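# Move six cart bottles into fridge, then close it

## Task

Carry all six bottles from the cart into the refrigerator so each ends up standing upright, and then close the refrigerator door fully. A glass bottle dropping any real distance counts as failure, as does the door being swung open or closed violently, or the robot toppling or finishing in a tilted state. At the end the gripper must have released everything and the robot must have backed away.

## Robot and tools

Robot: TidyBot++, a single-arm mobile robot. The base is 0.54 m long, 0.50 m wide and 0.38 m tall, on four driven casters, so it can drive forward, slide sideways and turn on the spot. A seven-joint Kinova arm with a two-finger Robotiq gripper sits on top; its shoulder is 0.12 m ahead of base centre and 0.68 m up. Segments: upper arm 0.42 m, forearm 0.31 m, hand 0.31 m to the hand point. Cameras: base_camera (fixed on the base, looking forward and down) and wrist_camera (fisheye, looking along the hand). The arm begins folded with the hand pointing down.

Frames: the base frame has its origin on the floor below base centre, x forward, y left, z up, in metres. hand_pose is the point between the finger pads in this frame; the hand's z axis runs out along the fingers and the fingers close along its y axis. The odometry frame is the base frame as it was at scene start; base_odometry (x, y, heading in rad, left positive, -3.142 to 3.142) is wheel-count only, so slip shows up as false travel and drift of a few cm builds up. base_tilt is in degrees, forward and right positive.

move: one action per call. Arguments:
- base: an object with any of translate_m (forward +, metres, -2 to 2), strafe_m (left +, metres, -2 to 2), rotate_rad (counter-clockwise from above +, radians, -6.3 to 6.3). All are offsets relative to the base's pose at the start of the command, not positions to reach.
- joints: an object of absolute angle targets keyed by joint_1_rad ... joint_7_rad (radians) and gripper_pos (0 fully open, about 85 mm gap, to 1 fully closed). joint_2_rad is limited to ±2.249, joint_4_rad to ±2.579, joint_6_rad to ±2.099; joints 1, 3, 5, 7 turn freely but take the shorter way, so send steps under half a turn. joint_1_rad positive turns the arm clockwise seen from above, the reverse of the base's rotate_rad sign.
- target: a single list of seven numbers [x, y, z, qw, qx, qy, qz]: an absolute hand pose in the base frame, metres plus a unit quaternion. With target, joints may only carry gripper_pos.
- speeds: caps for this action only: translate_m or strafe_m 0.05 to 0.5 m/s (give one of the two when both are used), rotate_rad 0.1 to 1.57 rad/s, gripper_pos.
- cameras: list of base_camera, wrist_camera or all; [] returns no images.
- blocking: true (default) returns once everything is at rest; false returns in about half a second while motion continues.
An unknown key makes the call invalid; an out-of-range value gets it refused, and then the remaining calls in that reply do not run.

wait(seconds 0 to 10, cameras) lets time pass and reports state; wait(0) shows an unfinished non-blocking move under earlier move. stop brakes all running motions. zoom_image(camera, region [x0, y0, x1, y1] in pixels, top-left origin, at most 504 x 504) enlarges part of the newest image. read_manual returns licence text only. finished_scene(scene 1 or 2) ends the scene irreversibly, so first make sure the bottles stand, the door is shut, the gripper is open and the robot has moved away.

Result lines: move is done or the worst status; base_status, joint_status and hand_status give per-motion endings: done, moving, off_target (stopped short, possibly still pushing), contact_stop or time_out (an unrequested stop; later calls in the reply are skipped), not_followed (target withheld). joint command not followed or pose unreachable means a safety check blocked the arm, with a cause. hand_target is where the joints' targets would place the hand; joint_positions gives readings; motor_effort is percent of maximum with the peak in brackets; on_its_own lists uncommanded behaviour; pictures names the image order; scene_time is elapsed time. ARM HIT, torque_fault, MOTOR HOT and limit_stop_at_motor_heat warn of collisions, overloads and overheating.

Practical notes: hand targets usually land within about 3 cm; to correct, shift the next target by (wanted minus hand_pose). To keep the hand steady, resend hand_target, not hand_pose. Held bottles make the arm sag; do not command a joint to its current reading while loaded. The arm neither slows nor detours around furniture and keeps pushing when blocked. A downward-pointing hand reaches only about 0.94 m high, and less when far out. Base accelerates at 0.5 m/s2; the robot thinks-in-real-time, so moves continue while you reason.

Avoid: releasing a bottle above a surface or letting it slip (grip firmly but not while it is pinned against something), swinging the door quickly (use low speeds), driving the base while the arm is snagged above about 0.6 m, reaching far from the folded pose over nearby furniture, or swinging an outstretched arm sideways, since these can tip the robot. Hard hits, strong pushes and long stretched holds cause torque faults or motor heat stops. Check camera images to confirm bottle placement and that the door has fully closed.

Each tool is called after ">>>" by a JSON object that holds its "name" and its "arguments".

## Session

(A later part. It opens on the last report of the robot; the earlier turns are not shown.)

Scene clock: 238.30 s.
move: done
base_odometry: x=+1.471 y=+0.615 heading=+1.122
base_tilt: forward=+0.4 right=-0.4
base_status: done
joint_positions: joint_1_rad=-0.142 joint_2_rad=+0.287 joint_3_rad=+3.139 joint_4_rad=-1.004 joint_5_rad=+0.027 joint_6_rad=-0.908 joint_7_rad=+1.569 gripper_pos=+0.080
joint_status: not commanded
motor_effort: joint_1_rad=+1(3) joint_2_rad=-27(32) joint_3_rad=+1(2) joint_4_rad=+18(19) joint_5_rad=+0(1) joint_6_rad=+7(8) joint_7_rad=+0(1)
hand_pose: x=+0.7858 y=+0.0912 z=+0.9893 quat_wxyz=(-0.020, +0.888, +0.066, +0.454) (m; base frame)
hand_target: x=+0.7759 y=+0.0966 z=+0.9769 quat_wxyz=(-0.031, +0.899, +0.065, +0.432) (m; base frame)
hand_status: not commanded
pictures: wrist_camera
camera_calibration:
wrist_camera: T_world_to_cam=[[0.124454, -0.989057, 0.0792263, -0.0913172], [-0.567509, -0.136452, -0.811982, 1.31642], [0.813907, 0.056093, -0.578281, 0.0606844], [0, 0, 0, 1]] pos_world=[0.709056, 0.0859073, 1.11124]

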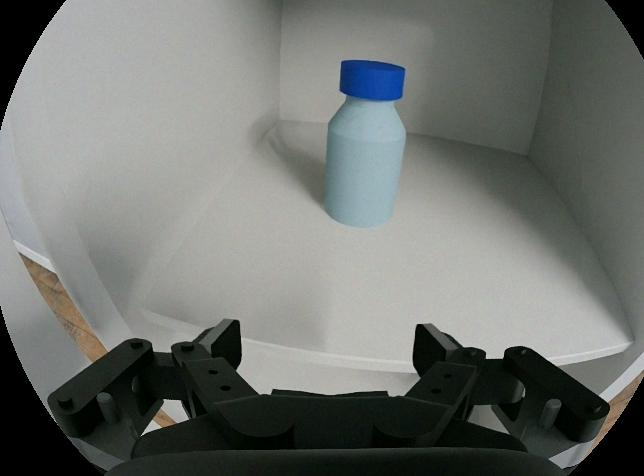

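>>> {"name": "move", "arguments": {"base": {"translate_m": -0.3}, "joints": {"joint_1_rad": 0, "joint_2_rad": -0.275, "joint_4_rad": -1.64, "joint_6_rad": -0.83, "gripper_pos": 0}, "cameras": []}}

>>> {"name": "move", "arguments": {"base": {"translate_m": -1.054, "strafe_m": 0.702, "rotate_rad": -1.202}, "speeds": {"rotate_rad": 0.5}, "cameras": ["base_camera","wrist_camera"]}}

Scene clock: 252.13 s.
move: done
base_odometry: x=+1.341 y=+0.345 heading=+1.122
base_tilt: forward=+0.3 right=-0.4
base_status: done
joint_positions: joint_1_rad=-0.023 joint_2_rad=-0.267 joint_3_rad=+3.139 joint_4_rad=-1.619 joint_5_rad=+0.027 joint_6_rad=-0.881 joint_7_rad=+1.569 gripper_pos=+0.000
joint_status: all done
motor_effort: joint_1_rad=+0(1) joint_2_rad=-10(32) joint_3_rad=+1(1) joint_4_rad=+18(20) joint_5_rad=+0(1) joint_6_rad=+7(9) joint_7_rad=+0(1)
hand_pose: x=+0.5605 y=+0.0063 z=+0.9647 quat_wxyz=(+0.008, +0.898, +0.014, +0.439) (m; base frame)
hand_target: x=+0.5651 y=+0.0013 z=+0.9691 quat_wxyz=(+0.000, +0.890, +0.000, +0.456) (m; base frame)
hand_status: not commanded
pictures: none
No camera images: "cameras" was empty.

Scene clock: 255.77 s.
move: done
base_odometry: x=+0.251 y=-0.301 heading=-0.080
base_tilt: forward=+0.4 right=-0.4
base_status: done
joint_positions: joint_1_rad=-0.014 joint_2_rad=-0.268 joint_3_rad=+3.141 joint_4_rad=-1.619 joint_5_rad=+0.027 joint_6_rad=-0.878 joint_7_rad=+1.569 gripper_pos=+0.000
joint_status: not commanded
motor_effort: joint_1_rad=+0(2) joint_2_rad=-10(13) joint_3_rad=+1(2) joint_4_rad=+17(19) joint_5_rad=+0(2) joint_6_rad=+7(8) joint_7_rad=+0(1)
hand_pose: x=+0.5606 y=+0.0012 z=+0.9661 quat_wxyz=(+0.010, +0.897, +0.009, +0.441) (m; base frame)
hand_target: x=+0.5651 y=+0.0013 z=+0.9691 quat_wxyz=(+0.000, +0.890, +0.000, +0.456) (m; base frame)
hand_status: not commanded
pictures: base_camera, wrist_camera
camera_calibration:
wrist_camera: T_world_to_cam=[[-0.00154754, -0.99673, 0.0807899, -0.0813337], [-0.603608, -0.0634813, -0.79475, 1.16105], [0.79728, -0.0499954, -0.601536, 0.267518], [0, 0, 0, 1]] pos_world=[0.487409, 0.00601206, 1.09024]

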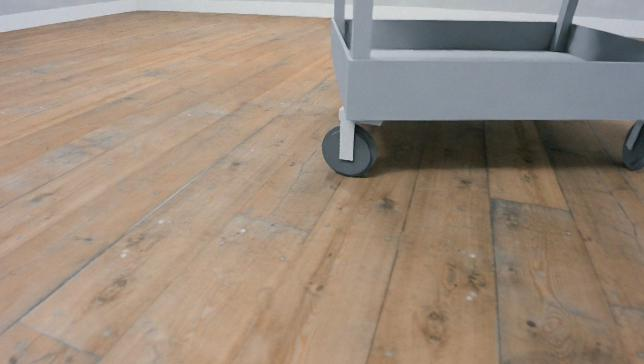

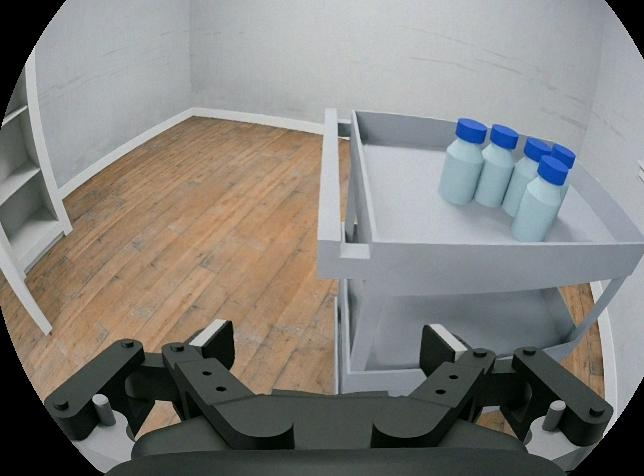

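>>> {"name": "move", "arguments": {"base": {"translate_m": 0.308, "strafe_m": -0.364}, "cameras": ["wrist_camera"]}}

Scene clock: 263.30 s.
move: done
base_odometry: x=+0.529 y=-0.688 heading=-0.080
base_tilt: forward=+0.4 right=-0.4
base_status: done
joint_positions: joint_1_rad=-0.013 joint_2_rad=-0.268 joint_3_rad=+3.144 joint_4_rad=-1.619 joint_5_rad=+0.027 joint_6_rad=-0.877 joint_7_rad=+1.569 gripper_pos=+0.000
joint_status: not commanded
motor_effort: joint_1_rad=+0(1) joint_2_rad=-10(13) joint_3_rad=+1(3) joint_4_rad=+18(19) joint_5_rad=-1(1) joint_6_rad=+7(8) joint_7_rad=+0(1)
hand_pose: x=+0.5609 y=-0.0004 z=+0.9661 quat_wxyz=(+0.010, +0.897, +0.007, +0.441) (m; base frame)
hand_target: x=+0.5651 y=+0.0013 z=+0.9691 quat_wxyz=(+0.000, +0.890, +0.000, +0.456) (m; base frame)
hand_status: not commanded
pictures: wrist_camera
camera_calibration:
wrist_camera: T_world_to_cam=[[-0.00471386, -0.996776, 0.0800906, -0.080463], [-0.603431, -0.0610304, -0.795076, 1.16136], [0.797401, -0.052077, -0.601198, 0.266756], [0, 0, 0, 1]] pos_world=[0.487712, 0.00456673, 1.09019]

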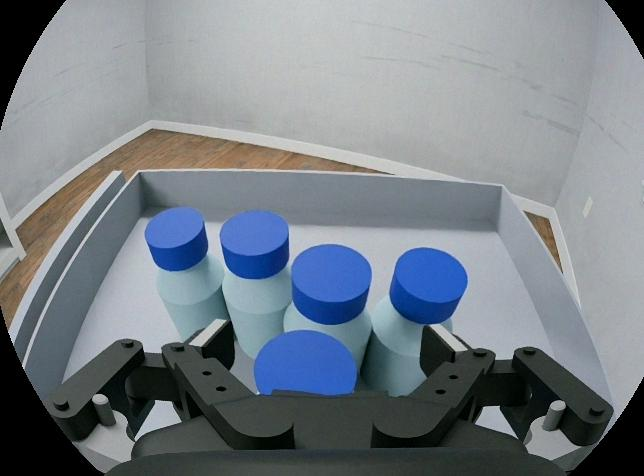

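>>> {"name": "move", "arguments": {"base": {"strafe_m": 0.0075}, "joints": {"joint_1_rad": 0.0, "joint_2_rad": -0.28, "joint_4_rad": -1.8, "joint_6_rad": -0.63}, "cameras": ["wrist_camera"]}}

Scene clock: 269.67 s.
move: done
base_odometry: x=+0.529 y=-0.681 heading=-0.080
base_tilt: forward=+0.4 right=-0.4
base_status: done
joint_positions: joint_1_rad=-0.013 joint_2_rad=-0.268 joint_3_rad=+3.143 joint_4_rad=-1.781 joint_5_rad=+0.027 joint_6_rad=-0.683 joint_7_rad=+1.569 gripper_pos=+0.000
joint_status: all done
motor_effort: joint_1_rad=+1(1) joint_2_rad=-10(12) joint_3_rad=+1(3) joint_4_rad=+19(20) joint_5_rad=+0(1) joint_6_rad=+7(8) joint_7_rad=+1(1)
hand_pose: x=+0.5739 y=+0.0014 z=+0.9237 quat_wxyz=(+0.009, +0.890, +0.010, +0.456) (m; base frame)
hand_target: x=+0.5772 y=+0.0013 z=+0.9317 quat_wxyz=(+0.000, +0.880, +0.000, +0.476) (m; base frame)
hand_status: not commanded
pictures: wrist_camera
camera_calibration:
wrist_camera: T_world_to_cam=[[-0.00125178, -0.996744, 0.0806213, -0.077695], [-0.577337, -0.0651075, -0.813906, 1.13803], [0.816505, -0.0475645, -0.575375, 0.196185], [0, 0, 0, 1]] pos_world=[0.496742, 0.00598348, 1.04539]

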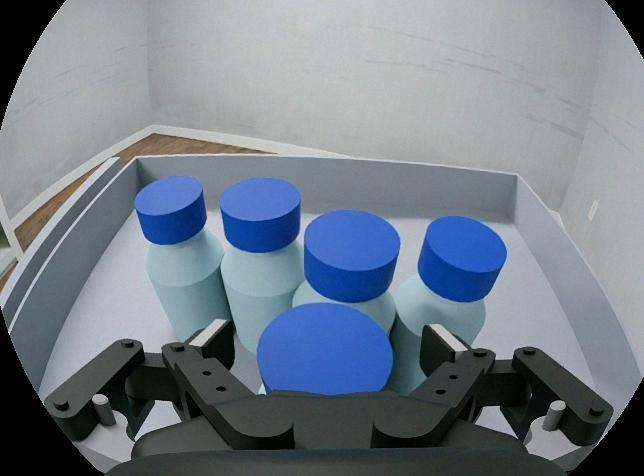

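>>> {"name": "move", "arguments": {"joints": {"joint_2_rad": -0.29, "joint_4_rad": -2.015, "joint_6_rad": -0.42}, "cameras": ["wrist_camera"]}}

Scene clock: 275.37 s.
move: done
base_odometry: x=+0.529 y=-0.681 heading=-0.080
base_tilt: forward=+0.3 right=-0.4
base_status: not commanded
joint_positions: joint_1_rad=-0.013 joint_2_rad=-0.268 joint_3_rad=+3.143 joint_4_rad=-1.996 joint_5_rad=+0.027 joint_6_rad=-0.473 joint_7_rad=+1.569 gripper_pos=+0.000
joint_status: all done
motor_effort: joint_1_rad=+1(1) joint_2_rad=-10(11) joint_3_rad=+1(2) joint_4_rad=+17(20) joint_5_rad=+0(1) joint_6_rad=+8(9) joint_7_rad=+1(1)
hand_pose: x=+0.5697 y=+0.0029 z=+0.8552 quat_wxyz=(+0.008, +0.891, +0.013, +0.454) (m; base frame)
hand_target: x=+0.5707 y=+0.0013 z=+0.8676 quat_wxyz=(+0.000, +0.878, +0.000, +0.478) (m; base frame)
hand_status: not commanded
pictures: wrist_camera
camera_calibration:
wrist_camera: T_world_to_cam=[[0.00477853, -0.996752, 0.0803898, -0.0739684], [-0.580784, -0.0682086, -0.811195, 1.07962], [0.814044, -0.0428127, -0.579223, 0.164948], [0, 0, 0, 1]] pos_world=[0.493107, 0.00697337, 0.977274]

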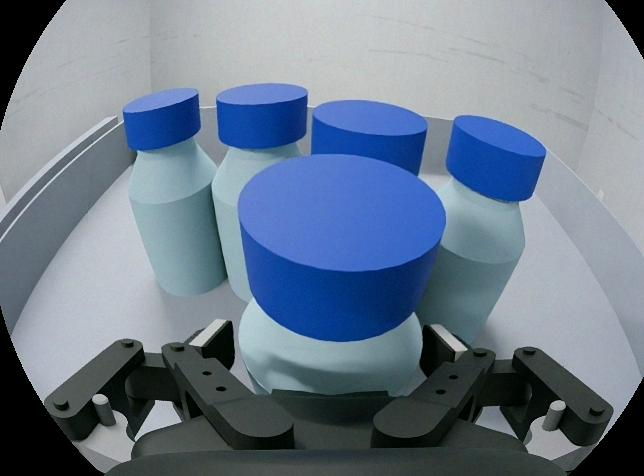

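>>> {"name": "move", "arguments": {"joints": {"gripper_pos": 0.4}, "cameras": []}}

>>> {"name": "move", "arguments": {"joints": {"joint_2_rad": -0.30, "joint_4_rad": -1.35, "joint_6_rad": -1.09}, "cameras": ["wrist_camera"]}}

Scene clock: 280.03 s.
move: off_target
base_odometry: x=+0.529 y=-0.681 heading=-0.080
base_tilt: forward=+0.4 right=-0.4
base_status: not commanded
joint_positions: joint_1_rad=-0.013 joint_2_rad=-0.269 joint_3_rad=+3.143 joint_4_rad=-1.996 joint_5_rad=+0.027 joint_6_rad=-0.469 joint_7_rad=+1.569 gripper_pos=+0.236
joint_status: gripper_pos off_target (ended at +0.236, target +0.400)
motor_effort: joint_1_rad=+0(1) joint_2_rad=-11(11) joint_3_rad=+1(2) joint_4_rad=+18(21) joint_5_rad=+0(1) joint_6_rad=+8(9) joint_7_rad=-1(1)
hand_pose: x=+0.5701 y=+0.0028 z=+0.8565 quat_wxyz=(+0.008, +0.890, +0.012, +0.456) (m; base frame)
hand_target: x=+0.5707 y=+0.0013 z=+0.8676 quat_wxyz=(+0.000, +0.878, +0.000, +0.478) (m; base frame)
hand_status: not commanded
pictures: none
No camera images: "cameras" was empty.

Scene clock: 282.27 s.
move: done
base_odometry: x=+0.529 y=-0.681 heading=-0.080
base_tilt: forward=+0.4 right=-0.4
base_status: not commanded
joint_positions: joint_1_rad=-0.013 joint_2_rad=-0.269 joint_3_rad=+3.143 joint_4_rad=-1.398 joint_5_rad=+0.027 joint_6_rad=-1.044 joint_7_rad=+1.569 gripper_pos=+0.236
joint_status: all done
motor_effort: joint_1_rad=+0(1) joint_2_rad=-12(15) joint_3_rad=+1(1) joint_4_rad=+20(24) joint_5_rad=+0(1) joint_6_rad=+10(12) joint_7_rad=+0(1)
hand_pose: x=+0.5478 y=-0.0010 z=+1.0455 quat_wxyz=(+0.010, +0.885, +0.005, +0.466) (m; base frame)
hand_target: x=+0.5296 y=+0.0013 z=+1.0724 quat_wxyz=(+0.000, +0.877, +0.000, +0.480) (m; base frame)
hand_status: not commanded
pictures: wrist_camera
camera_calibration:
wrist_camera: T_world_to_cam=[[-0.0125892, -0.996894, 0.0777438, -0.0807004], [-0.559387, -0.0574237, -0.826916, 1.22567], [0.828811, -0.0538991, -0.556926, 0.261437], [0, 0, 0, 1]] pos_world=[0.467923, 0.00402369, 1.1654]

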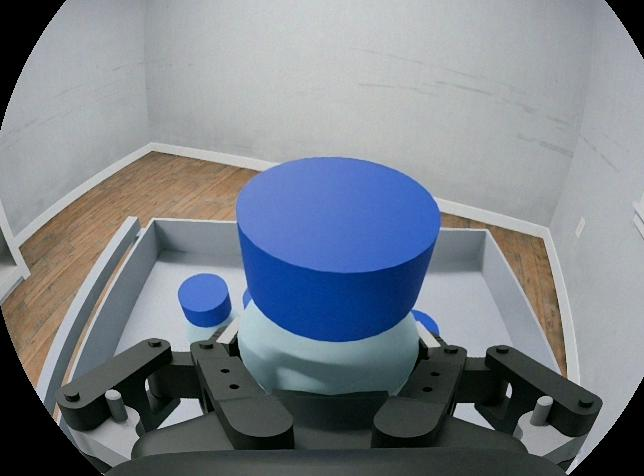

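>>> {"name": "move", "arguments": {"base": {"translate_m": -0.3125, "strafe_m": 0.407, "rotate_rad": 0.6}, "speeds": {"rotate_rad": 0.5}, "cameras": []}}

>>> {"name": "move", "arguments": {"base": {"translate_m": 1.181, "strafe_m": -0.097, "rotate_rad": 0.602}, "speeds": {"rotate_rad": 0.2}, "joints": {"joint_1_rad": 0, "joint_2_rad": 0.339, "joint_4_rad": -0.75, "joint_6_rad": -1.02}}}

Scene clock: 291.50 s.
move: done
base_odometry: x=+0.251 y=-0.250 heading=+0.520
base_tilt: forward=+0.4 right=-0.5
base_status: done
joint_positions: joint_1_rad=-0.010 joint_2_rad=-0.270 joint_3_rad=+3.137 joint_4_rad=-1.398 joint_5_rad=+0.027 joint_6_rad=-1.047 joint_7_rad=+1.569 gripper_pos=+0.236
joint_status: not commanded
motor_effort: joint_1_rad=+1(3) joint_2_rad=-12(15) joint_3_rad=+1(4) joint_4_rad=+21(21) joint_5_rad=+0(2) joint_6_rad=+10(11) joint_7_rad=+0(1)
hand_pose: x=+0.5470 y=+0.0009 z=+1.0454 quat_wxyz=(+0.010, +0.885, +0.007, +0.465) (m; base frame)
hand_target: x=+0.5296 y=+0.0013 z=+1.0724 quat_wxyz=(+0.000, +0.877, +0.000, +0.480) (m; base frame)
hand_status: not commanded
pictures: none
No camera images: "cameras" was empty.

Scene clock: 295.03 s.
move: done
base_odometry: x=+1.324 y=+0.253 heading=+1.122
base_tilt: forward=+0.4 right=-0.4
base_status: done
joint_positions: joint_1_rad=-0.009 joint_2_rad=+0.361 joint_3_rad=+3.137 joint_4_rad=-0.800 joint_5_rad=+0.026 joint_6_rad=-1.049 joint_7_rad=+1.569 gripper_pos=+0.236
joint_status: all done
motor_effort: joint_1_rad=+0(4) joint_2_rad=-33(37) joint_3_rad=+1(3) joint_4_rad=+20(22) joint_5_rad=+0(2) joint_6_rad=+10(12) joint_7_rad=+0(1)
hand_pose: x=+0.8059 y=+0.0027 z=+1.0151 quat_wxyz=(+0.009, +0.893, +0.006, +0.449) (m; base frame)
hand_target: x=+0.8048 y=+0.0013 z=+1.0647 quat_wxyz=(+0.000, +0.870, +0.000, +0.494) (m; base frame)
hand_status: not commanded
pictures: base_camera, wrist_camera
camera_calibration:
wrist_camera: T_world_to_cam=[[-0.0083776, -0.997008, 0.0768465, -0.0739224], [-0.589337, -0.0571615, -0.805862, 1.34789], [0.807844, -0.0520397, -0.587095, 0.0783565], [0, 0, 0, 1]] pos_world=[0.730443, 0.0074239, 1.1379]

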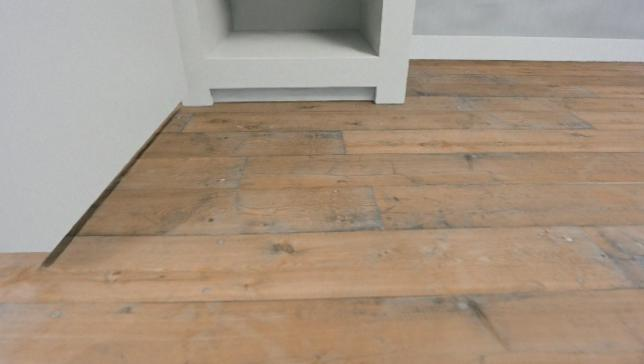

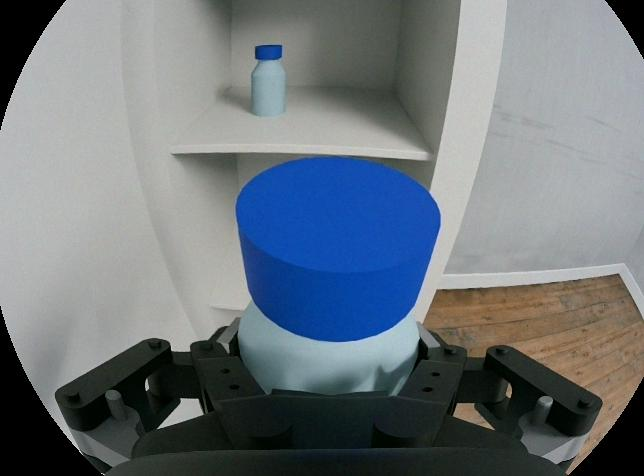

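>>> {"name": "move", "arguments": {"base": {"translate_m": 0.591}, "speeds": {"translate_m": 0.4}, "cameras": ["wrist_camera"]}}

>>> {"name": "move", "arguments": {"joints": {"joint_2_rad": 0.285, "joint_4_rad": -1.0, "joint_6_rad": -0.89}, "cameras": ["wrist_camera"]}}

Scene clock: 301.40 s.
move: done
base_odometry: x=+1.580 y=+0.786 heading=+1.122
base_tilt: forward=+0.4 right=-0.4
base_status: done
joint_positions: joint_1_rad=-0.009 joint_2_rad=+0.363 joint_3_rad=+3.137 joint_4_rad=-0.797 joint_5_rad=+0.026 joint_6_rad=-1.049 joint_7_rad=+1.569 gripper_pos=+0.236
joint_status: not commanded
motor_effort: joint_1_rad=+0(2) joint_2_rad=-34(37) joint_3_rad=+1(2) joint_4_rad=+20(21) joint_5_rad=+0(1) joint_6_rad=+10(11) joint_7_rad=+0(1)
hand_pose: x=+0.8065 y=+0.0027 z=+1.0153 quat_wxyz=(+0.009, +0.893, +0.006, +0.450) (m; base frame)
hand_target: x=+0.8048 y=+0.0013 z=+1.0647 quat_wxyz=(+0.000, +0.870, +0.000, +0.494) (m; base frame)
hand_status: not commanded
pictures: wrist_camera
camera_calibration:
wrist_camera: T_world_to_cam=[[-0.0084665, -0.997009, 0.0768252, -0.0738542], [-0.588747, -0.0571301, -0.806296, 1.34836], [0.808273, -0.0520571, -0.586502, 0.0770322], [0, 0, 0, 1]] pos_world=[0.730952, 0.00740858, 1.13803]

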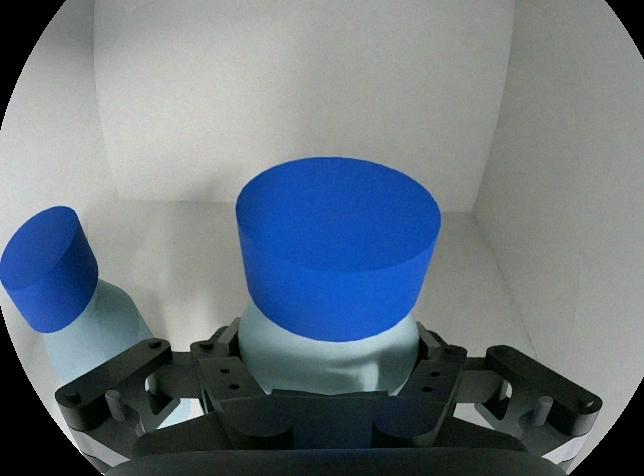

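Scene clock: 302.67 s.
move: done
base_odometry: x=+1.580 y=+0.786 heading=+1.122
base_tilt: forward=+0.4 right=-0.4
base_status: not commanded
joint_positions: joint_1_rad=-0.009 joint_2_rad=+0.312 joint_3_rad=+3.138 joint_4_rad=-0.955 joint_5_rad=+0.026 joint_6_rad=-0.910 joint_7_rad=+1.569 gripper_pos=+0.236
joint_status: all done
motor_effort: joint_1_rad=-1(2) joint_2_rad=-26(34) joint_3_rad=-1(1) joint_4_rad=+15(20) joint_5_rad=-1(2) joint_6_rad=+4(11) joint_7_rad=+0(1)
hand_pose: x=+0.8040 y=+0.0031 z=+0.9987 quat_wxyz=(+0.009, +0.886, +0.007, +0.464) (m; base frame)
hand_target: x=+0.7951 y=+0.0013 z=+0.9974 quat_wxyz=(+0.000, +0.885, +0.000, +0.465) (m; base frame)
hand_status: not commanded
pictures: wrist_camera
camera_calibration:
wrist_camera: T_world_to_cam=[[-0.00802831, -0.996938, 0.0777805, -0.0735078], [-0.562615, -0.0598005, -0.824554, 1.33081], [0.82668, -0.0503803, -0.560412, 0.0284306], [0, 0, 0, 1]] pos_world=[0.724638, 0.00773239, 1.11897]

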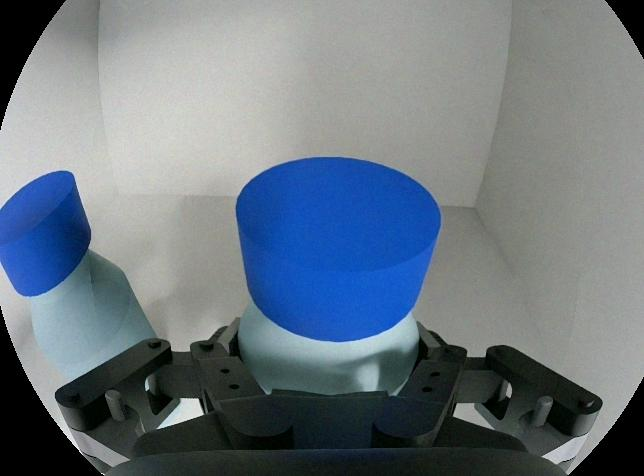

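>>> {"name": "move", "arguments": {"joints": {"gripper_pos": 0.18}, "cameras": []}}

>>> {"name": "move", "arguments": {"joints": {"gripper_pos": 0.08}, "cameras": ["wrist_camera"]}}

Scene clock: 305.60 s.
move: done
base_odometry: x=+1.580 y=+0.786 heading=+1.122
base_tilt: forward=+0.4 right=-0.4
base_status: not commanded
joint_positions: joint_1_rad=-0.009 joint_2_rad=+0.312 joint_3_rad=+3.138 joint_4_rad=-0.982 joint_5_rad=+0.026 joint_6_rad=-0.909 joint_7_rad=+1.569 gripper_pos=+0.180
joint_status: all done
motor_effort: joint_1_rad=+1(2) joint_2_rad=-28(30) joint_3_rad=+1(1) joint_4_rad=+18(19) joint_5_rad=-1(2) joint_6_rad=+7(8) joint_7_rad=+0(1)
hand_pose: x=+0.8016 y=+0.0031 z=+0.9838 quat_wxyz=(+0.009, +0.892, +0.007, +0.452) (m; base frame)
hand_target: x=+0.7951 y=+0.0013 z=+0.9974 quat_wxyz=(+0.000, +0.885, +0.000, +0.465) (m; base frame)
hand_status: not commanded
pictures: none
No camera images: "cameras" was empty.

Scene clock: 306.13 s.
move: done
base_odometry: x=+1.580 y=+0.786 heading=+1.122
base_tilt: forward=+0.3 right=-0.4
base_status: not commanded
joint_positions: joint_1_rad=-0.009 joint_2_rad=+0.312 joint_3_rad=+3.138 joint_4_rad=-0.982 joint_5_rad=+0.026 joint_6_rad=-0.909 joint_7_rad=+1.569 gripper_pos=+0.080
joint_status: all done
motor_effort: joint_1_rad=+1(1) joint_2_rad=-29(29) joint_3_rad=+1(1) joint_4_rad=+18(18) joint_5_rad=+0(1) joint_6_rad=+7(8) joint_7_rad=+0(1)
hand_pose: x=+0.8016 y=+0.0031 z=+0.9838 quat_wxyz=(+0.009, +0.892, +0.007, +0.452) (m; base frame)
hand_target: x=+0.7951 y=+0.0013 z=+0.9974 quat_wxyz=(+0.000, +0.885, +0.000, +0.465) (m; base frame)
hand_status: not commanded
pictures: wrist_camera
camera_calibration:
wrist_camera: T_world_to_cam=[[-0.0058808, -0.996917, 0.078246, -0.0745424], [-0.584548, -0.060059, -0.809133, 1.31952], [0.811338, -0.0504969, -0.582392, 0.0560051], [0, 0, 0, 1]] pos_world=[0.725444, 0.00776451, 1.10612]

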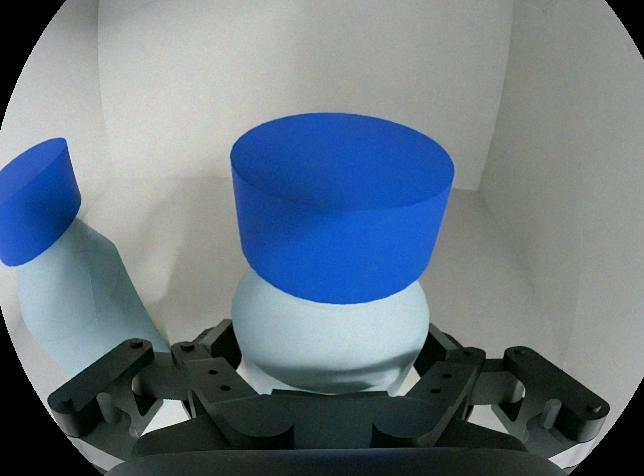

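>>> {"name": "move", "arguments": {"base": {"translate_m": -0.4}, "speeds": {"translate_m": 0.35}, "cameras": ["wrist_camera"]}}

>>> {"name": "move", "arguments": {"base": {"translate_m": -0.2853, "strafe_m": 0.006, "rotate_rad": -2.772}, "speeds": {"rotate_rad": 1.1}, "joints": {"joint_1_rad": 0, "joint_2_rad": 0.30, "joint_4_rad": -0.98, "joint_6_rad": -0.91, "gripper_pos": 0}}}

Scene clock: 326.73 s.
move: done
base_odometry: x=+1.407 y=+0.425 heading=+1.122
base_tilt: forward=+0.4 right=-0.4
base_status: done
joint_positions: joint_1_rad=-0.008 joint_2_rad=+0.304 joint_3_rad=+3.138 joint_4_rad=-0.983 joint_5_rad=+0.026 joint_6_rad=-0.909 joint_7_rad=+1.569 gripper_pos=+0.080
joint_status: not commanded
motor_effort: joint_1_rad=+0(3) joint_2_rad=-28(33) joint_3_rad=+0(2) joint_4_rad=+18(19) joint_5_rad=+0(1) joint_6_rad=+7(8) joint_7_rad=+0(1)
hand_pose: x=+0.7992 y=+0.0023 z=+0.9889 quat_wxyz=(+0.010, +0.890, +0.007, +0.455) (m; base frame)
hand_target: x=+0.7951 y=+0.0013 z=+0.9974 quat_wxyz=(+0.000, +0.885, +0.000, +0.465) (m; base frame)
hand_status: not commanded
pictures: wrist_camera
camera_calibration:
wrist_camera: T_world_to_cam=[[-0.00762266, -0.996907, 0.0782216, -0.0743225], [-0.578561, -0.0594048, -0.813473, 1.32174], [0.815604, -0.0514568, -0.576318, 0.0514468], [0, 0, 0, 1]] pos_world=[0.722177, 0.00707208, 1.11066]

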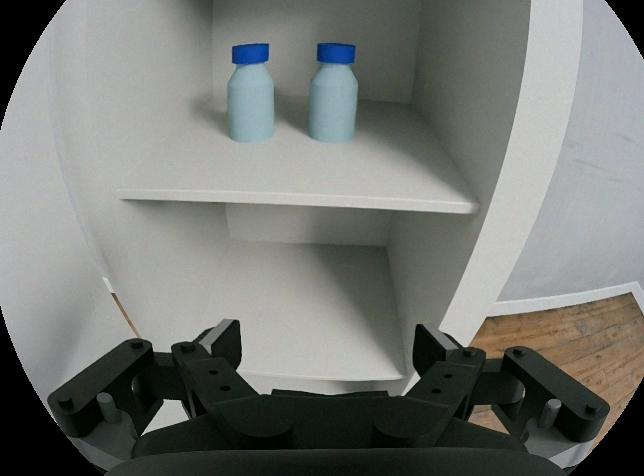

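Scene clock: 330.50 s.
move: done
base_odometry: x=+1.277 y=+0.171 heading=-1.650
base_tilt: forward=+0.4 right=-0.4
base_status: done
joint_positions: joint_1_rad=+0.001 joint_2_rad=+0.307 joint_3_rad=+3.143 joint_4_rad=-0.982 joint_5_rad=+0.026 joint_6_rad=-0.909 joint_7_rad=+1.569 gripper_pos=+0.000
joint_status: all done
motor_effort: joint_1_rad=+0(5) joint_2_rad=-28(33) joint_3_rad=+1(4) joint_4_rad=+18(19) joint_5_rad=-1(2) joint_6_rad=+7(8) joint_7_rad=+0(1)
hand_pose: x=+0.8001 y=-0.0068 z=+0.9872 quat_wxyz=(+0.013, +0.891, +0.001, +0.454) (m; base frame)
hand_target: x=+0.7980 y=+0.0013 z=+0.9932 quat_wxyz=(+0.000, +0.889, +0.000, +0.458) (m; base frame)
hand_status: not commanded
pictures: base_camera, wrist_camera
camera_calibration:
wrist_camera: T_world_to_cam=[[-0.0213887, -0.99659, 0.079698, -0.0736626], [-0.581346, -0.0524566, -0.811964, 1.32109], [0.813375, -0.063699, -0.578242, 0.0528635], [0, 0, 0, 1]] pos_world=[0.723438, -0.000744203, 1.10912]

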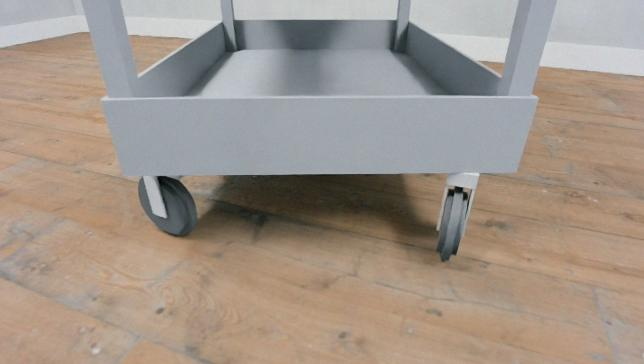

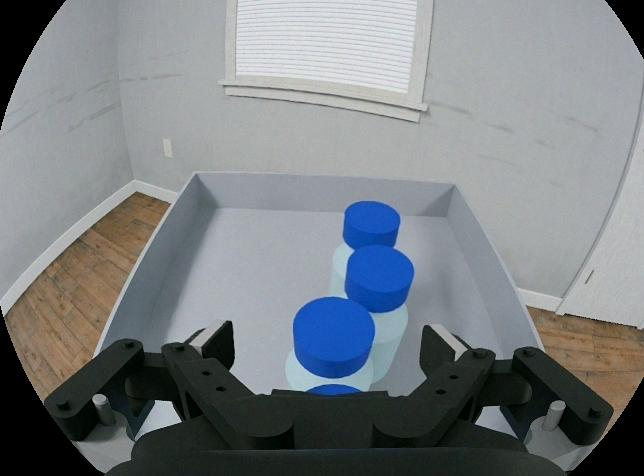

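>>> {"name": "move", "arguments": {"base": {"strafe_m": -0.008}, "joints": {"joint_2_rad": 0.285, "joint_4_rad": -1.18, "joint_6_rad": -0.71}, "cameras": ["wrist_camera"]}}

Scene clock: 336.23 s.
move: done
base_odometry: x=+1.269 y=+0.171 heading=-1.651
base_tilt: forward=+0.3 right=-0.4
base_status: done
joint_positions: joint_1_rad=+0.002 joint_2_rad=+0.307 joint_3_rad=+3.143 joint_4_rad=-1.161 joint_5_rad=+0.026 joint_6_rad=-0.763 joint_7_rad=+1.569 gripper_pos=+0.000
joint_status: all done
motor_effort: joint_1_rad=+0(4) joint_2_rad=-29(30) joint_3_rad=+1(3) joint_4_rad=+18(20) joint_5_rad=+0(1) joint_6_rad=+7(9) joint_7_rad=+0(1)
hand_pose: x=+0.8048 y=-0.0070 z=+0.9240 quat_wxyz=(+0.013, +0.898, +0.002, +0.439) (m; base frame)
hand_target: x=+0.8061 y=+0.0013 z=+0.9419 quat_wxyz=(+0.000, +0.885, +0.000, +0.465) (m; base frame)
hand_status: not commanded
pictures: wrist_camera
camera_calibration:
wrist_camera: T_world_to_cam=[[-0.0164652, -0.996576, 0.0810206, -0.0739115], [-0.607194, -0.0544128, -0.792688, 1.2755], [0.794383, -0.062247, -0.604219, 0.0518507], [0, 0, 0, 1]] pos_world=[0.732072, -0.00102719, 1.04839]

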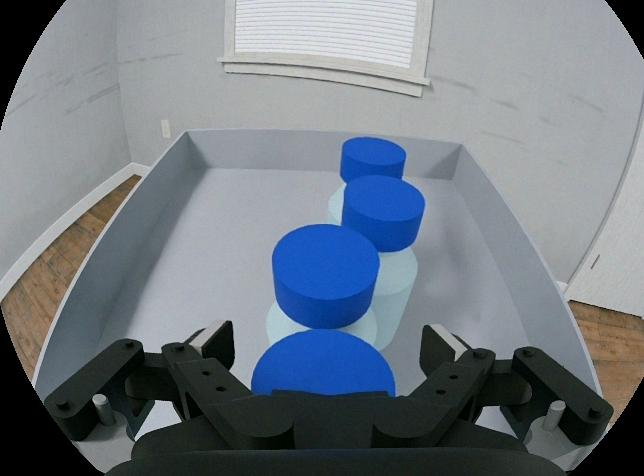

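>>> {"name": "move", "arguments": {"base": {"translate_m": -0.013}, "joints": {"joint_2_rad": 0.285, "joint_4_rad": -1.41, "joint_6_rad": -0.46}, "cameras": ["wrist_camera"]}}

Scene clock: 341.30 s.
move: done
base_odometry: x=+1.270 y=+0.184 heading=-1.651
base_tilt: forward=+0.3 right=-0.4
base_status: done
joint_positions: joint_1_rad=+0.002 joint_2_rad=+0.297 joint_3_rad=+3.143 joint_4_rad=-1.393 joint_5_rad=+0.026 joint_6_rad=-0.513 joint_7_rad=+1.569 gripper_pos=+0.000
joint_status: all done
motor_effort: joint_1_rad=+0(2) joint_2_rad=-28(33) joint_3_rad=+1(2) joint_4_rad=+18(20) joint_5_rad=+0(1) joint_6_rad=+8(8) joint_7_rad=+0(1)
hand_pose: x=+0.8056 y=-0.0054 z=+0.8632 quat_wxyz=(+0.012, +0.892, +0.005, +0.453) (m; base frame)
hand_target: x=+0.8089 y=+0.0013 z=+0.8750 quat_wxyz=(+0.000, +0.881, +0.000, +0.474) (m; base frame)
hand_status: not commanded
pictures: wrist_camera
camera_calibration:
wrist_camera: T_world_to_cam=[[-0.0122754, -0.996667, 0.0806482, -0.0704299], [-0.583413, -0.0583641, -0.810076, 1.22371], [0.812083, -0.0569951, -0.580752, -0.0199959], [0, 0, 0, 1]] pos_world=[0.7293, 0.0000856785, 0.985363]

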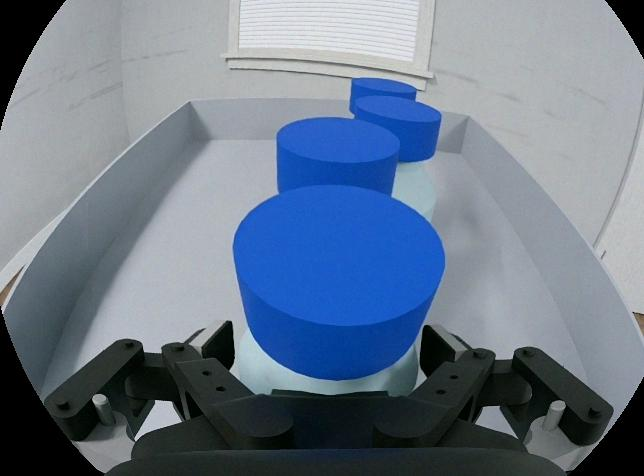

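>>> {"name": "move", "arguments": {"joints": {"gripper_pos": 0.4}, "cameras": []}}

>>> {"name": "move", "arguments": {"joints": {"joint_2_rad": 0.32, "joint_4_rad": -0.75, "joint_6_rad": -1.05}, "cameras": ["wrist_camera"]}}

Scene clock: 344.53 s.
move: off_target
base_odometry: x=+1.270 y=+0.184 heading=-1.651
base_tilt: forward=+0.4 right=-0.4
base_status: not commanded
joint_positions: joint_1_rad=+0.002 joint_2_rad=+0.297 joint_3_rad=+3.143 joint_4_rad=-1.393 joint_5_rad=+0.026 joint_6_rad=-0.510 joint_7_rad=+1.569 gripper_pos=+0.234
joint_status: gripper_pos off_target (ended at +0.234, target +0.400)
motor_effort: joint_1_rad=+0(0) joint_2_rad=-27(29) joint_3_rad=+1(1) joint_4_rad=+18(19) joint_5_rad=+0(1) joint_6_rad=+8(8) joint_7_rad=+0(1)
hand_pose: x=+0.8061 y=-0.0053 z=+0.8640 quat_wxyz=(+0.012, +0.891, +0.005, +0.454) (m; base frame)
hand_target: x=+0.8089 y=+0.0013 z=+0.8750 quat_wxyz=(+0.000, +0.881, +0.000, +0.474) (m; base frame)
hand_status: not commanded
pictures: none
No camera images: "cameras" was empty.

Scene clock: 346.77 s.
move: done
base_odometry: x=+1.270 y=+0.184 heading=-1.651
base_tilt: forward=+0.4 right=-0.4
base_status: not commanded
joint_positions: joint_1_rad=+0.002 joint_2_rad=+0.313 joint_3_rad=+3.143 joint_4_rad=-0.795 joint_5_rad=+0.026 joint_6_rad=-1.001 joint_7_rad=+1.569 gripper_pos=+0.234
joint_status: all done
motor_effort: joint_1_rad=+0(1) joint_2_rad=-31(34) joint_3_rad=+1(2) joint_4_rad=+19(24) joint_5_rad=-1(1) joint_6_rad=+10(13) joint_7_rad=+0(1)
hand_pose: x=+0.7971 y=-0.0081 z=+1.0627 quat_wxyz=(+0.014, +0.870, -0.002, +0.493) (m; base frame)
hand_target: x=+0.7926 y=+0.0013 z=+1.0696 quat_wxyz=(+0.000, +0.872, +0.000, +0.489) (m; base frame)
hand_status: not commanded
pictures: wrist_camera
camera_calibration:
wrist_camera: T_world_to_cam=[[-0.0320035, -0.99653, 0.0768342, -0.0695514], [-0.506774, -0.0500806, -0.860623, 1.37283], [0.861485, -0.0664806, -0.503412, -0.0190042], [0, 0, 0, 1]] pos_world=[0.709861, -0.00182134, 1.17727]

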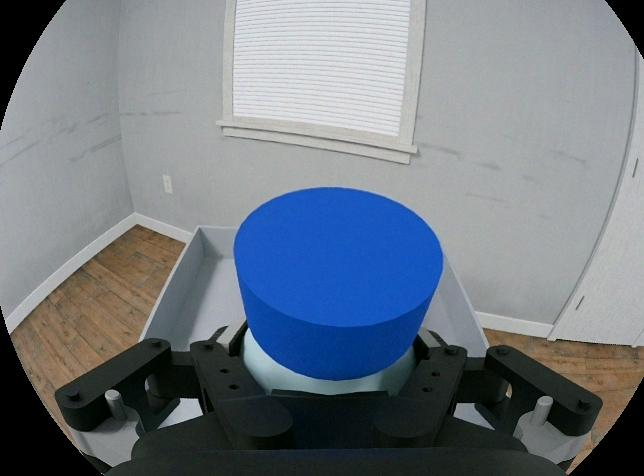

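>>> {"name": "move", "arguments": {"base": {"translate_m": -0.034, "strafe_m": 0.157, "rotate_rad": 2.773}, "speeds": {"rotate_rad": 0.9}, "joints": {"joint_1_rad": 0, "joint_2_rad": 0.325, "joint_4_rad": -0.71, "joint_6_rad": -1.09}}}

Scene clock: 355.10 s.
move: done
base_odometry: x=+1.430 y=+0.205 heading=+1.122
base_tilt: forward=+0.4 right=-0.4
base_status: done
joint_positions: joint_1_rad=-0.007 joint_2_rad=+0.330 joint_3_rad=+3.137 joint_4_rad=-0.754 joint_5_rad=+0.026 joint_6_rad=-1.044 joint_7_rad=+1.569 gripper_pos=+0.234
joint_status: all done
motor_effort: joint_1_rad=+1(6) joint_2_rad=-31(35) joint_3_rad=+1(3) joint_4_rad=+19(21) joint_5_rad=+0(3) joint_6_rad=+10(12) joint_7_rad=+0(1)
hand_pose: x=+0.7974 y=+0.0012 z=+1.0621 quat_wxyz=(+0.009, +0.874, +0.004, +0.485) (m; base frame)
hand_target: x=+0.7884 y=+0.0013 z=+1.0772 quat_wxyz=(+0.000, +0.874, +0.000, +0.487) (m; base frame)
hand_status: not commanded
pictures: base_camera, wrist_camera
camera_calibration:
wrist_camera: T_world_to_cam=[[-0.0165957, -0.997098, 0.074302, -0.06988], [-0.522113, -0.0547339, -0.851118, 1.37511], [0.852715, -0.0529189, -0.519689, 0.00529873], [0, 0, 0, 1]] pos_world=[0.712285, 0.00586831, 1.17833]

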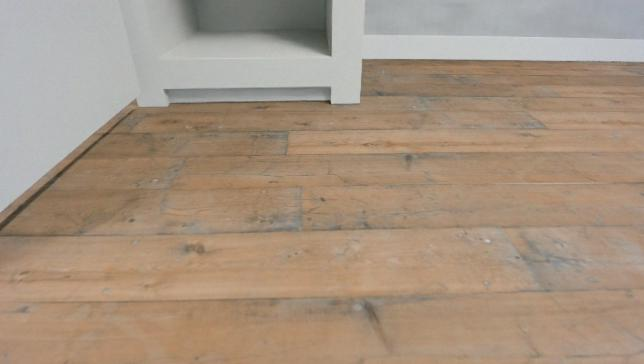

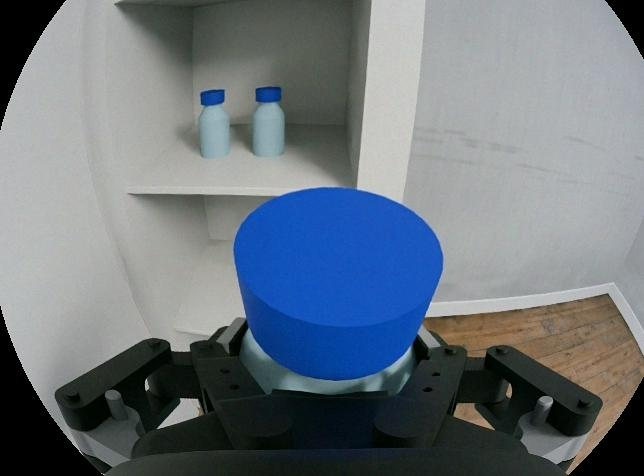

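>>> {"name": "move", "arguments": {"base": {"strafe_m": 0.0235, "translate_m": 0.1}, "cameras": ["base_camera", "wrist_camera"]}}

>>> {"name": "zoom_image", "arguments": {"camera": "base_camera", "region": [100, 0, 420, 160]}}

Scene clock: 379.80 s.
move: done
base_odometry: x=+1.452 y=+0.306 heading=+1.122
base_tilt: forward=+0.4 right=-0.4
base_status: done
joint_positions: joint_1_rad=-0.007 joint_2_rad=+0.342 joint_3_rad=+3.137 joint_4_rad=-0.752 joint_5_rad=+0.026 joint_6_rad=-1.046 joint_7_rad=+1.569 gripper_pos=+0.234
joint_status: not commanded
motor_effort: joint_1_rad=+0(2) joint_2_rad=-32(35) joint_3_rad=+1(2) joint_4_rad=+20(21) joint_5_rad=+0(1) joint_6_rad=+10(11) joint_7_rad=+0(1)
hand_pose: x=+0.8015 y=+0.0012 z=+1.0550 quat_wxyz=(+0.009, +0.877, +0.004, +0.480) (m; base frame)
hand_target: x=+0.7884 y=+0.0013 z=+1.0772 quat_wxyz=(+0.000, +0.874, +0.000, +0.487) (m; base frame)
hand_status: not commanded
pictures: base_camera, wrist_camera
camera_calibration:
wrist_camera: T_world_to_cam=[[-0.0158062, -0.997093, 0.0745341, -0.0701428], [-0.531619, -0.0547534, -0.845212, 1.37256], [0.846836, -0.0529834, -0.529208, 0.0128746], [0, 0, 0, 1]] pos_world=[0.717667, 0.00589546, 1.17214]

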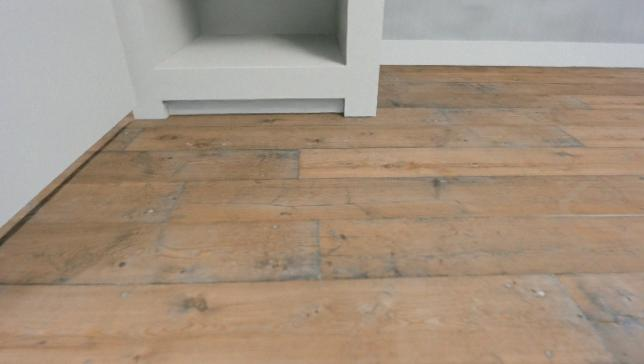

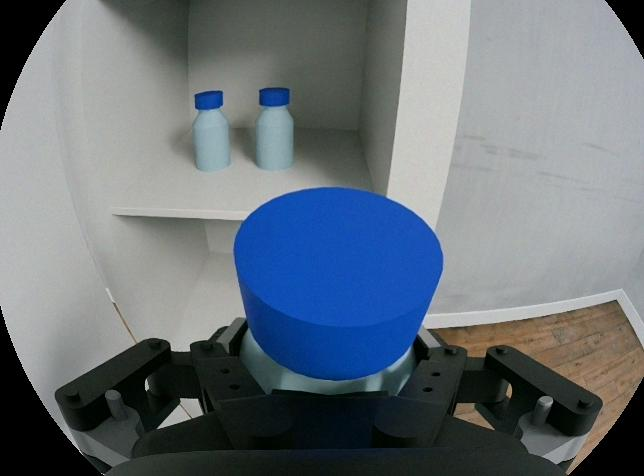

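Scaled by 1.575.

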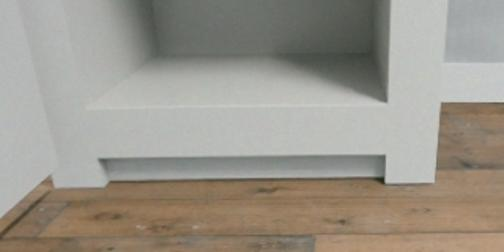

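>>> {"name": "move", "arguments": {"base": {"strafe_m": 0.018, "translate_m": 0.1}, "cameras": ["wrist_camera"]}}

>>> {"name": "move", "arguments": {"base": {"translate_m": 0.324}, "speeds": {"translate_m": 0.3}, "cameras": ["wrist_camera"]}}

Scene clock: 395.23 s.
move: done
base_odometry: x=+1.479 y=+0.404 heading=+1.123
base_tilt: forward=+0.4 right=-0.4
base_status: done
joint_positions: joint_1_rad=-0.007 joint_2_rad=+0.347 joint_3_rad=+3.137 joint_4_rad=-0.751 joint_5_rad=+0.026 joint_6_rad=-1.047 joint_7_rad=+1.569 gripper_pos=+0.234
joint_status: not commanded
motor_effort: joint_1_rad=+0(1) joint_2_rad=-32(37) joint_3_rad=+1(1) joint_4_rad=+19(21) joint_5_rad=+0(1) joint_6_rad=+10(10) joint_7_rad=+0(1)
hand_pose: x=+0.8034 y=+0.0012 z=+1.0512 quat_wxyz=(+0.009, +0.879, +0.004, +0.478) (m; base frame)
hand_target: x=+0.7884 y=+0.0013 z=+1.0772 quat_wxyz=(+0.000, +0.874, +0.000, +0.487) (m; base frame)
hand_status: not commanded
pictures: wrist_camera
camera_calibration:
wrist_camera: T_world_to_cam=[[-0.0153751, -0.997091, 0.0746588, -0.0702993], [-0.536786, -0.0547644, -0.841939, 1.37109], [0.843579, -0.0530206, -0.534382, 0.0172881], [0, 0, 0, 1]] pos_world=[0.720314, 0.00590856, 1.16886]

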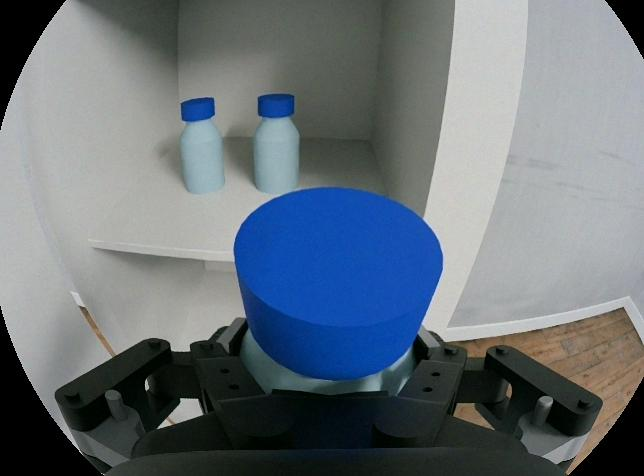

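Scene clock: 397.23 s.
move: done
base_odometry: x=+1.619 y=+0.696 heading=+1.123
base_tilt: forward=+0.4 right=-0.4
base_status: done
joint_positions: joint_1_rad=-0.007 joint_2_rad=+0.348 joint_3_rad=+3.137 joint_4_rad=-0.751 joint_5_rad=+0.026 joint_6_rad=-1.048 joint_7_rad=+1.569 gripper_pos=+0.234
joint_status: not commanded
motor_effort: joint_1_rad=+0(1) joint_2_rad=-32(36) joint_3_rad=+1(1) joint_4_rad=+19(20) joint_5_rad=-1(1) joint_6_rad=+10(11) joint_7_rad=+0(1)
hand_pose: x=+0.8035 y=+0.0012 z=+1.0508 quat_wxyz=(+0.009, +0.879, +0.004, +0.477) (m; base frame)
hand_target: x=+0.7884 y=+0.0013 z=+1.0772 quat_wxyz=(+0.000, +0.874, +0.000, +0.487) (m; base frame)
hand_status: not commanded
pictures: wrist_camera
camera_calibration:
wrist_camera: T_world_to_cam=[[-0.0153226, -0.99709, 0.0746712, -0.0703311], [-0.537605, -0.0547515, -0.841417, 1.37093], [0.843058, -0.0530363, -0.535202, 0.018326], [0, 0, 0, 1]] pos_world=[0.720494, 0.00590616, 1.16859]

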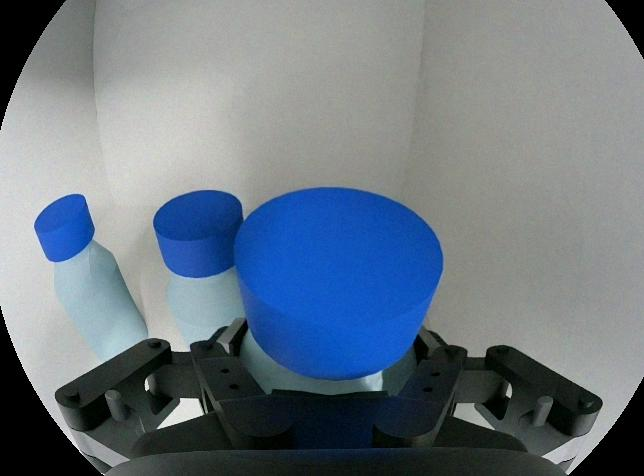

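>>> {"name": "move", "arguments": {"joints": {"joint_2_rad": 0.285, "joint_4_rad": -0.98, "joint_6_rad": -0.91}, "cameras": ["wrist_camera"]}}

Scene clock: 401.53 s.
move: done
base_odometry: x=+1.619 y=+0.696 heading=+1.123
base_tilt: forward=+0.3 right=-0.4
base_status: not commanded
joint_positions: joint_1_rad=-0.007 joint_2_rad=+0.308 joint_3_rad=+3.138 joint_4_rad=-0.937 joint_5_rad=+0.025 joint_6_rad=-0.934 joint_7_rad=+1.569 gripper_pos=+0.234
joint_status: all done
motor_effort: joint_1_rad=+0(2) joint_2_rad=-25(32) joint_3_rad=+0(2) joint_4_rad=+15(20) joint_5_rad=-1(2) joint_6_rad=+4(10) joint_7_rad=-1(1)
hand_pose: x=+0.7997 y=+0.0017 z=+1.0054 quat_wxyz=(+0.009, +0.886, +0.006, +0.463) (m; base frame)
hand_target: x=+0.7932 y=+0.0013 z=+1.0034 quat_wxyz=(+0.000, +0.885, +0.000, +0.465) (m; base frame)
hand_status: not commanded
pictures: wrist_camera
camera_calibration:
wrist_camera: T_world_to_cam=[[-0.0102858, -0.99701, 0.0765799, -0.0724427], [-0.564658, -0.0574139, -0.823326, 1.3342], [0.825261, -0.05171, -0.562379, 0.0388439], [0, 0, 0, 1]] pos_world=[0.720563, 0.00638386, 1.12587]

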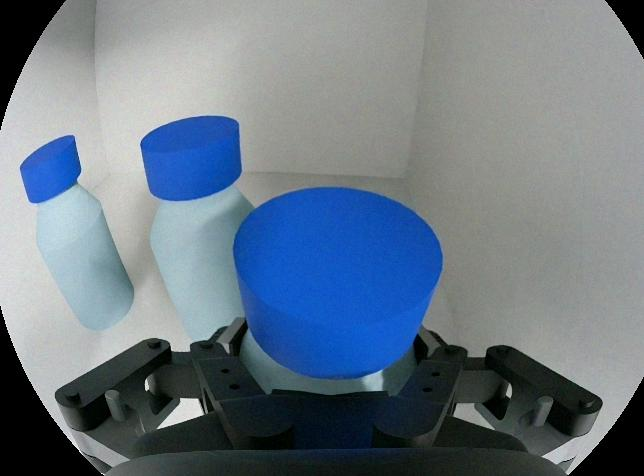

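>>> {"name": "move", "arguments": {"joints": {"gripper_pos": 0.18}, "cameras": []}}

>>> {"name": "move", "arguments": {"joints": {"gripper_pos": 0.09}, "cameras": ["wrist_camera"]}}

Scene clock: 404.03 s.
move: done
base_odometry: x=+1.619 y=+0.696 heading=+1.123
base_tilt: forward=+0.4 right=-0.4
base_status: not commanded
joint_positions: joint_1_rad=-0.007 joint_2_rad=+0.308 joint_3_rad=+3.138 joint_4_rad=-0.962 joint_5_rad=+0.025 joint_6_rad=-0.934 joint_7_rad=+1.569 gripper_pos=+0.180
joint_status: all done
motor_effort: joint_1_rad=+1(1) joint_2_rad=-28(29) joint_3_rad=+1(1) joint_4_rad=+17(19) joint_5_rad=+0(2) joint_6_rad=+7(8) joint_7_rad=+0(1)
hand_pose: x=+0.7976 y=+0.0017 z=+0.9918 quat_wxyz=(+0.009, +0.892, +0.006, +0.452) (m; base frame)
hand_target: x=+0.7932 y=+0.0013 z=+1.0034 quat_wxyz=(+0.000, +0.885, +0.000, +0.465) (m; base frame)
hand_status: not commanded
pictures: none
No camera images: "cameras" was empty.

Scene clock: 404.53 s.
move: done
base_odometry: x=+1.619 y=+0.696 heading=+1.123
base_tilt: forward=+0.3 right=-0.4
base_status: not commanded
joint_positions: joint_1_rad=-0.007 joint_2_rad=+0.308 joint_3_rad=+3.138 joint_4_rad=-0.962 joint_5_rad=+0.025 joint_6_rad=-0.934 joint_7_rad=+1.569 gripper_pos=+0.090
joint_status: all done
motor_effort: joint_1_rad=+0(1) joint_2_rad=-28(28) joint_3_rad=+1(1) joint_4_rad=+17(18) joint_5_rad=+0(1) joint_6_rad=+7(8) joint_7_rad=+1(1)
hand_pose: x=+0.7976 y=+0.0017 z=+0.9918 quat_wxyz=(+0.009, +0.892, +0.006, +0.452) (m; base frame)
hand_target: x=+0.7932 y=+0.0013 z=+1.0034 quat_wxyz=(+0.000, +0.885, +0.000, +0.465) (m; base frame)
hand_status: not commanded
pictures: wrist_camera
camera_calibration:
wrist_camera: T_world_to_cam=[[-0.00835279, -0.996991, 0.0770669, -0.0734459], [-0.584875, -0.0576408, -0.809073, 1.32373], [0.81108, -0.0518325, -0.582634, 0.0642668], [0, 0, 0, 1]] pos_world=[0.721478, 0.00640717, 1.1141]

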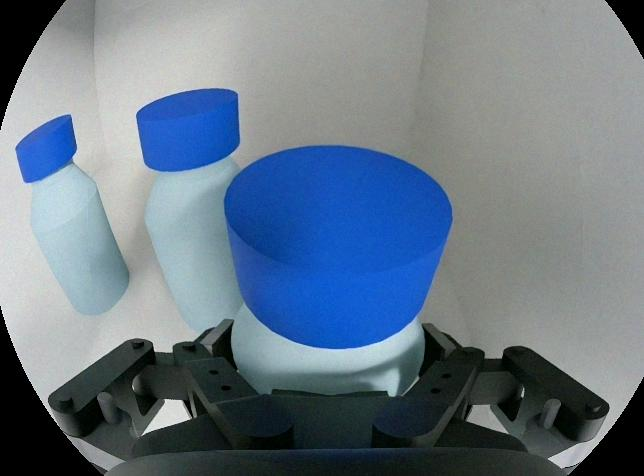

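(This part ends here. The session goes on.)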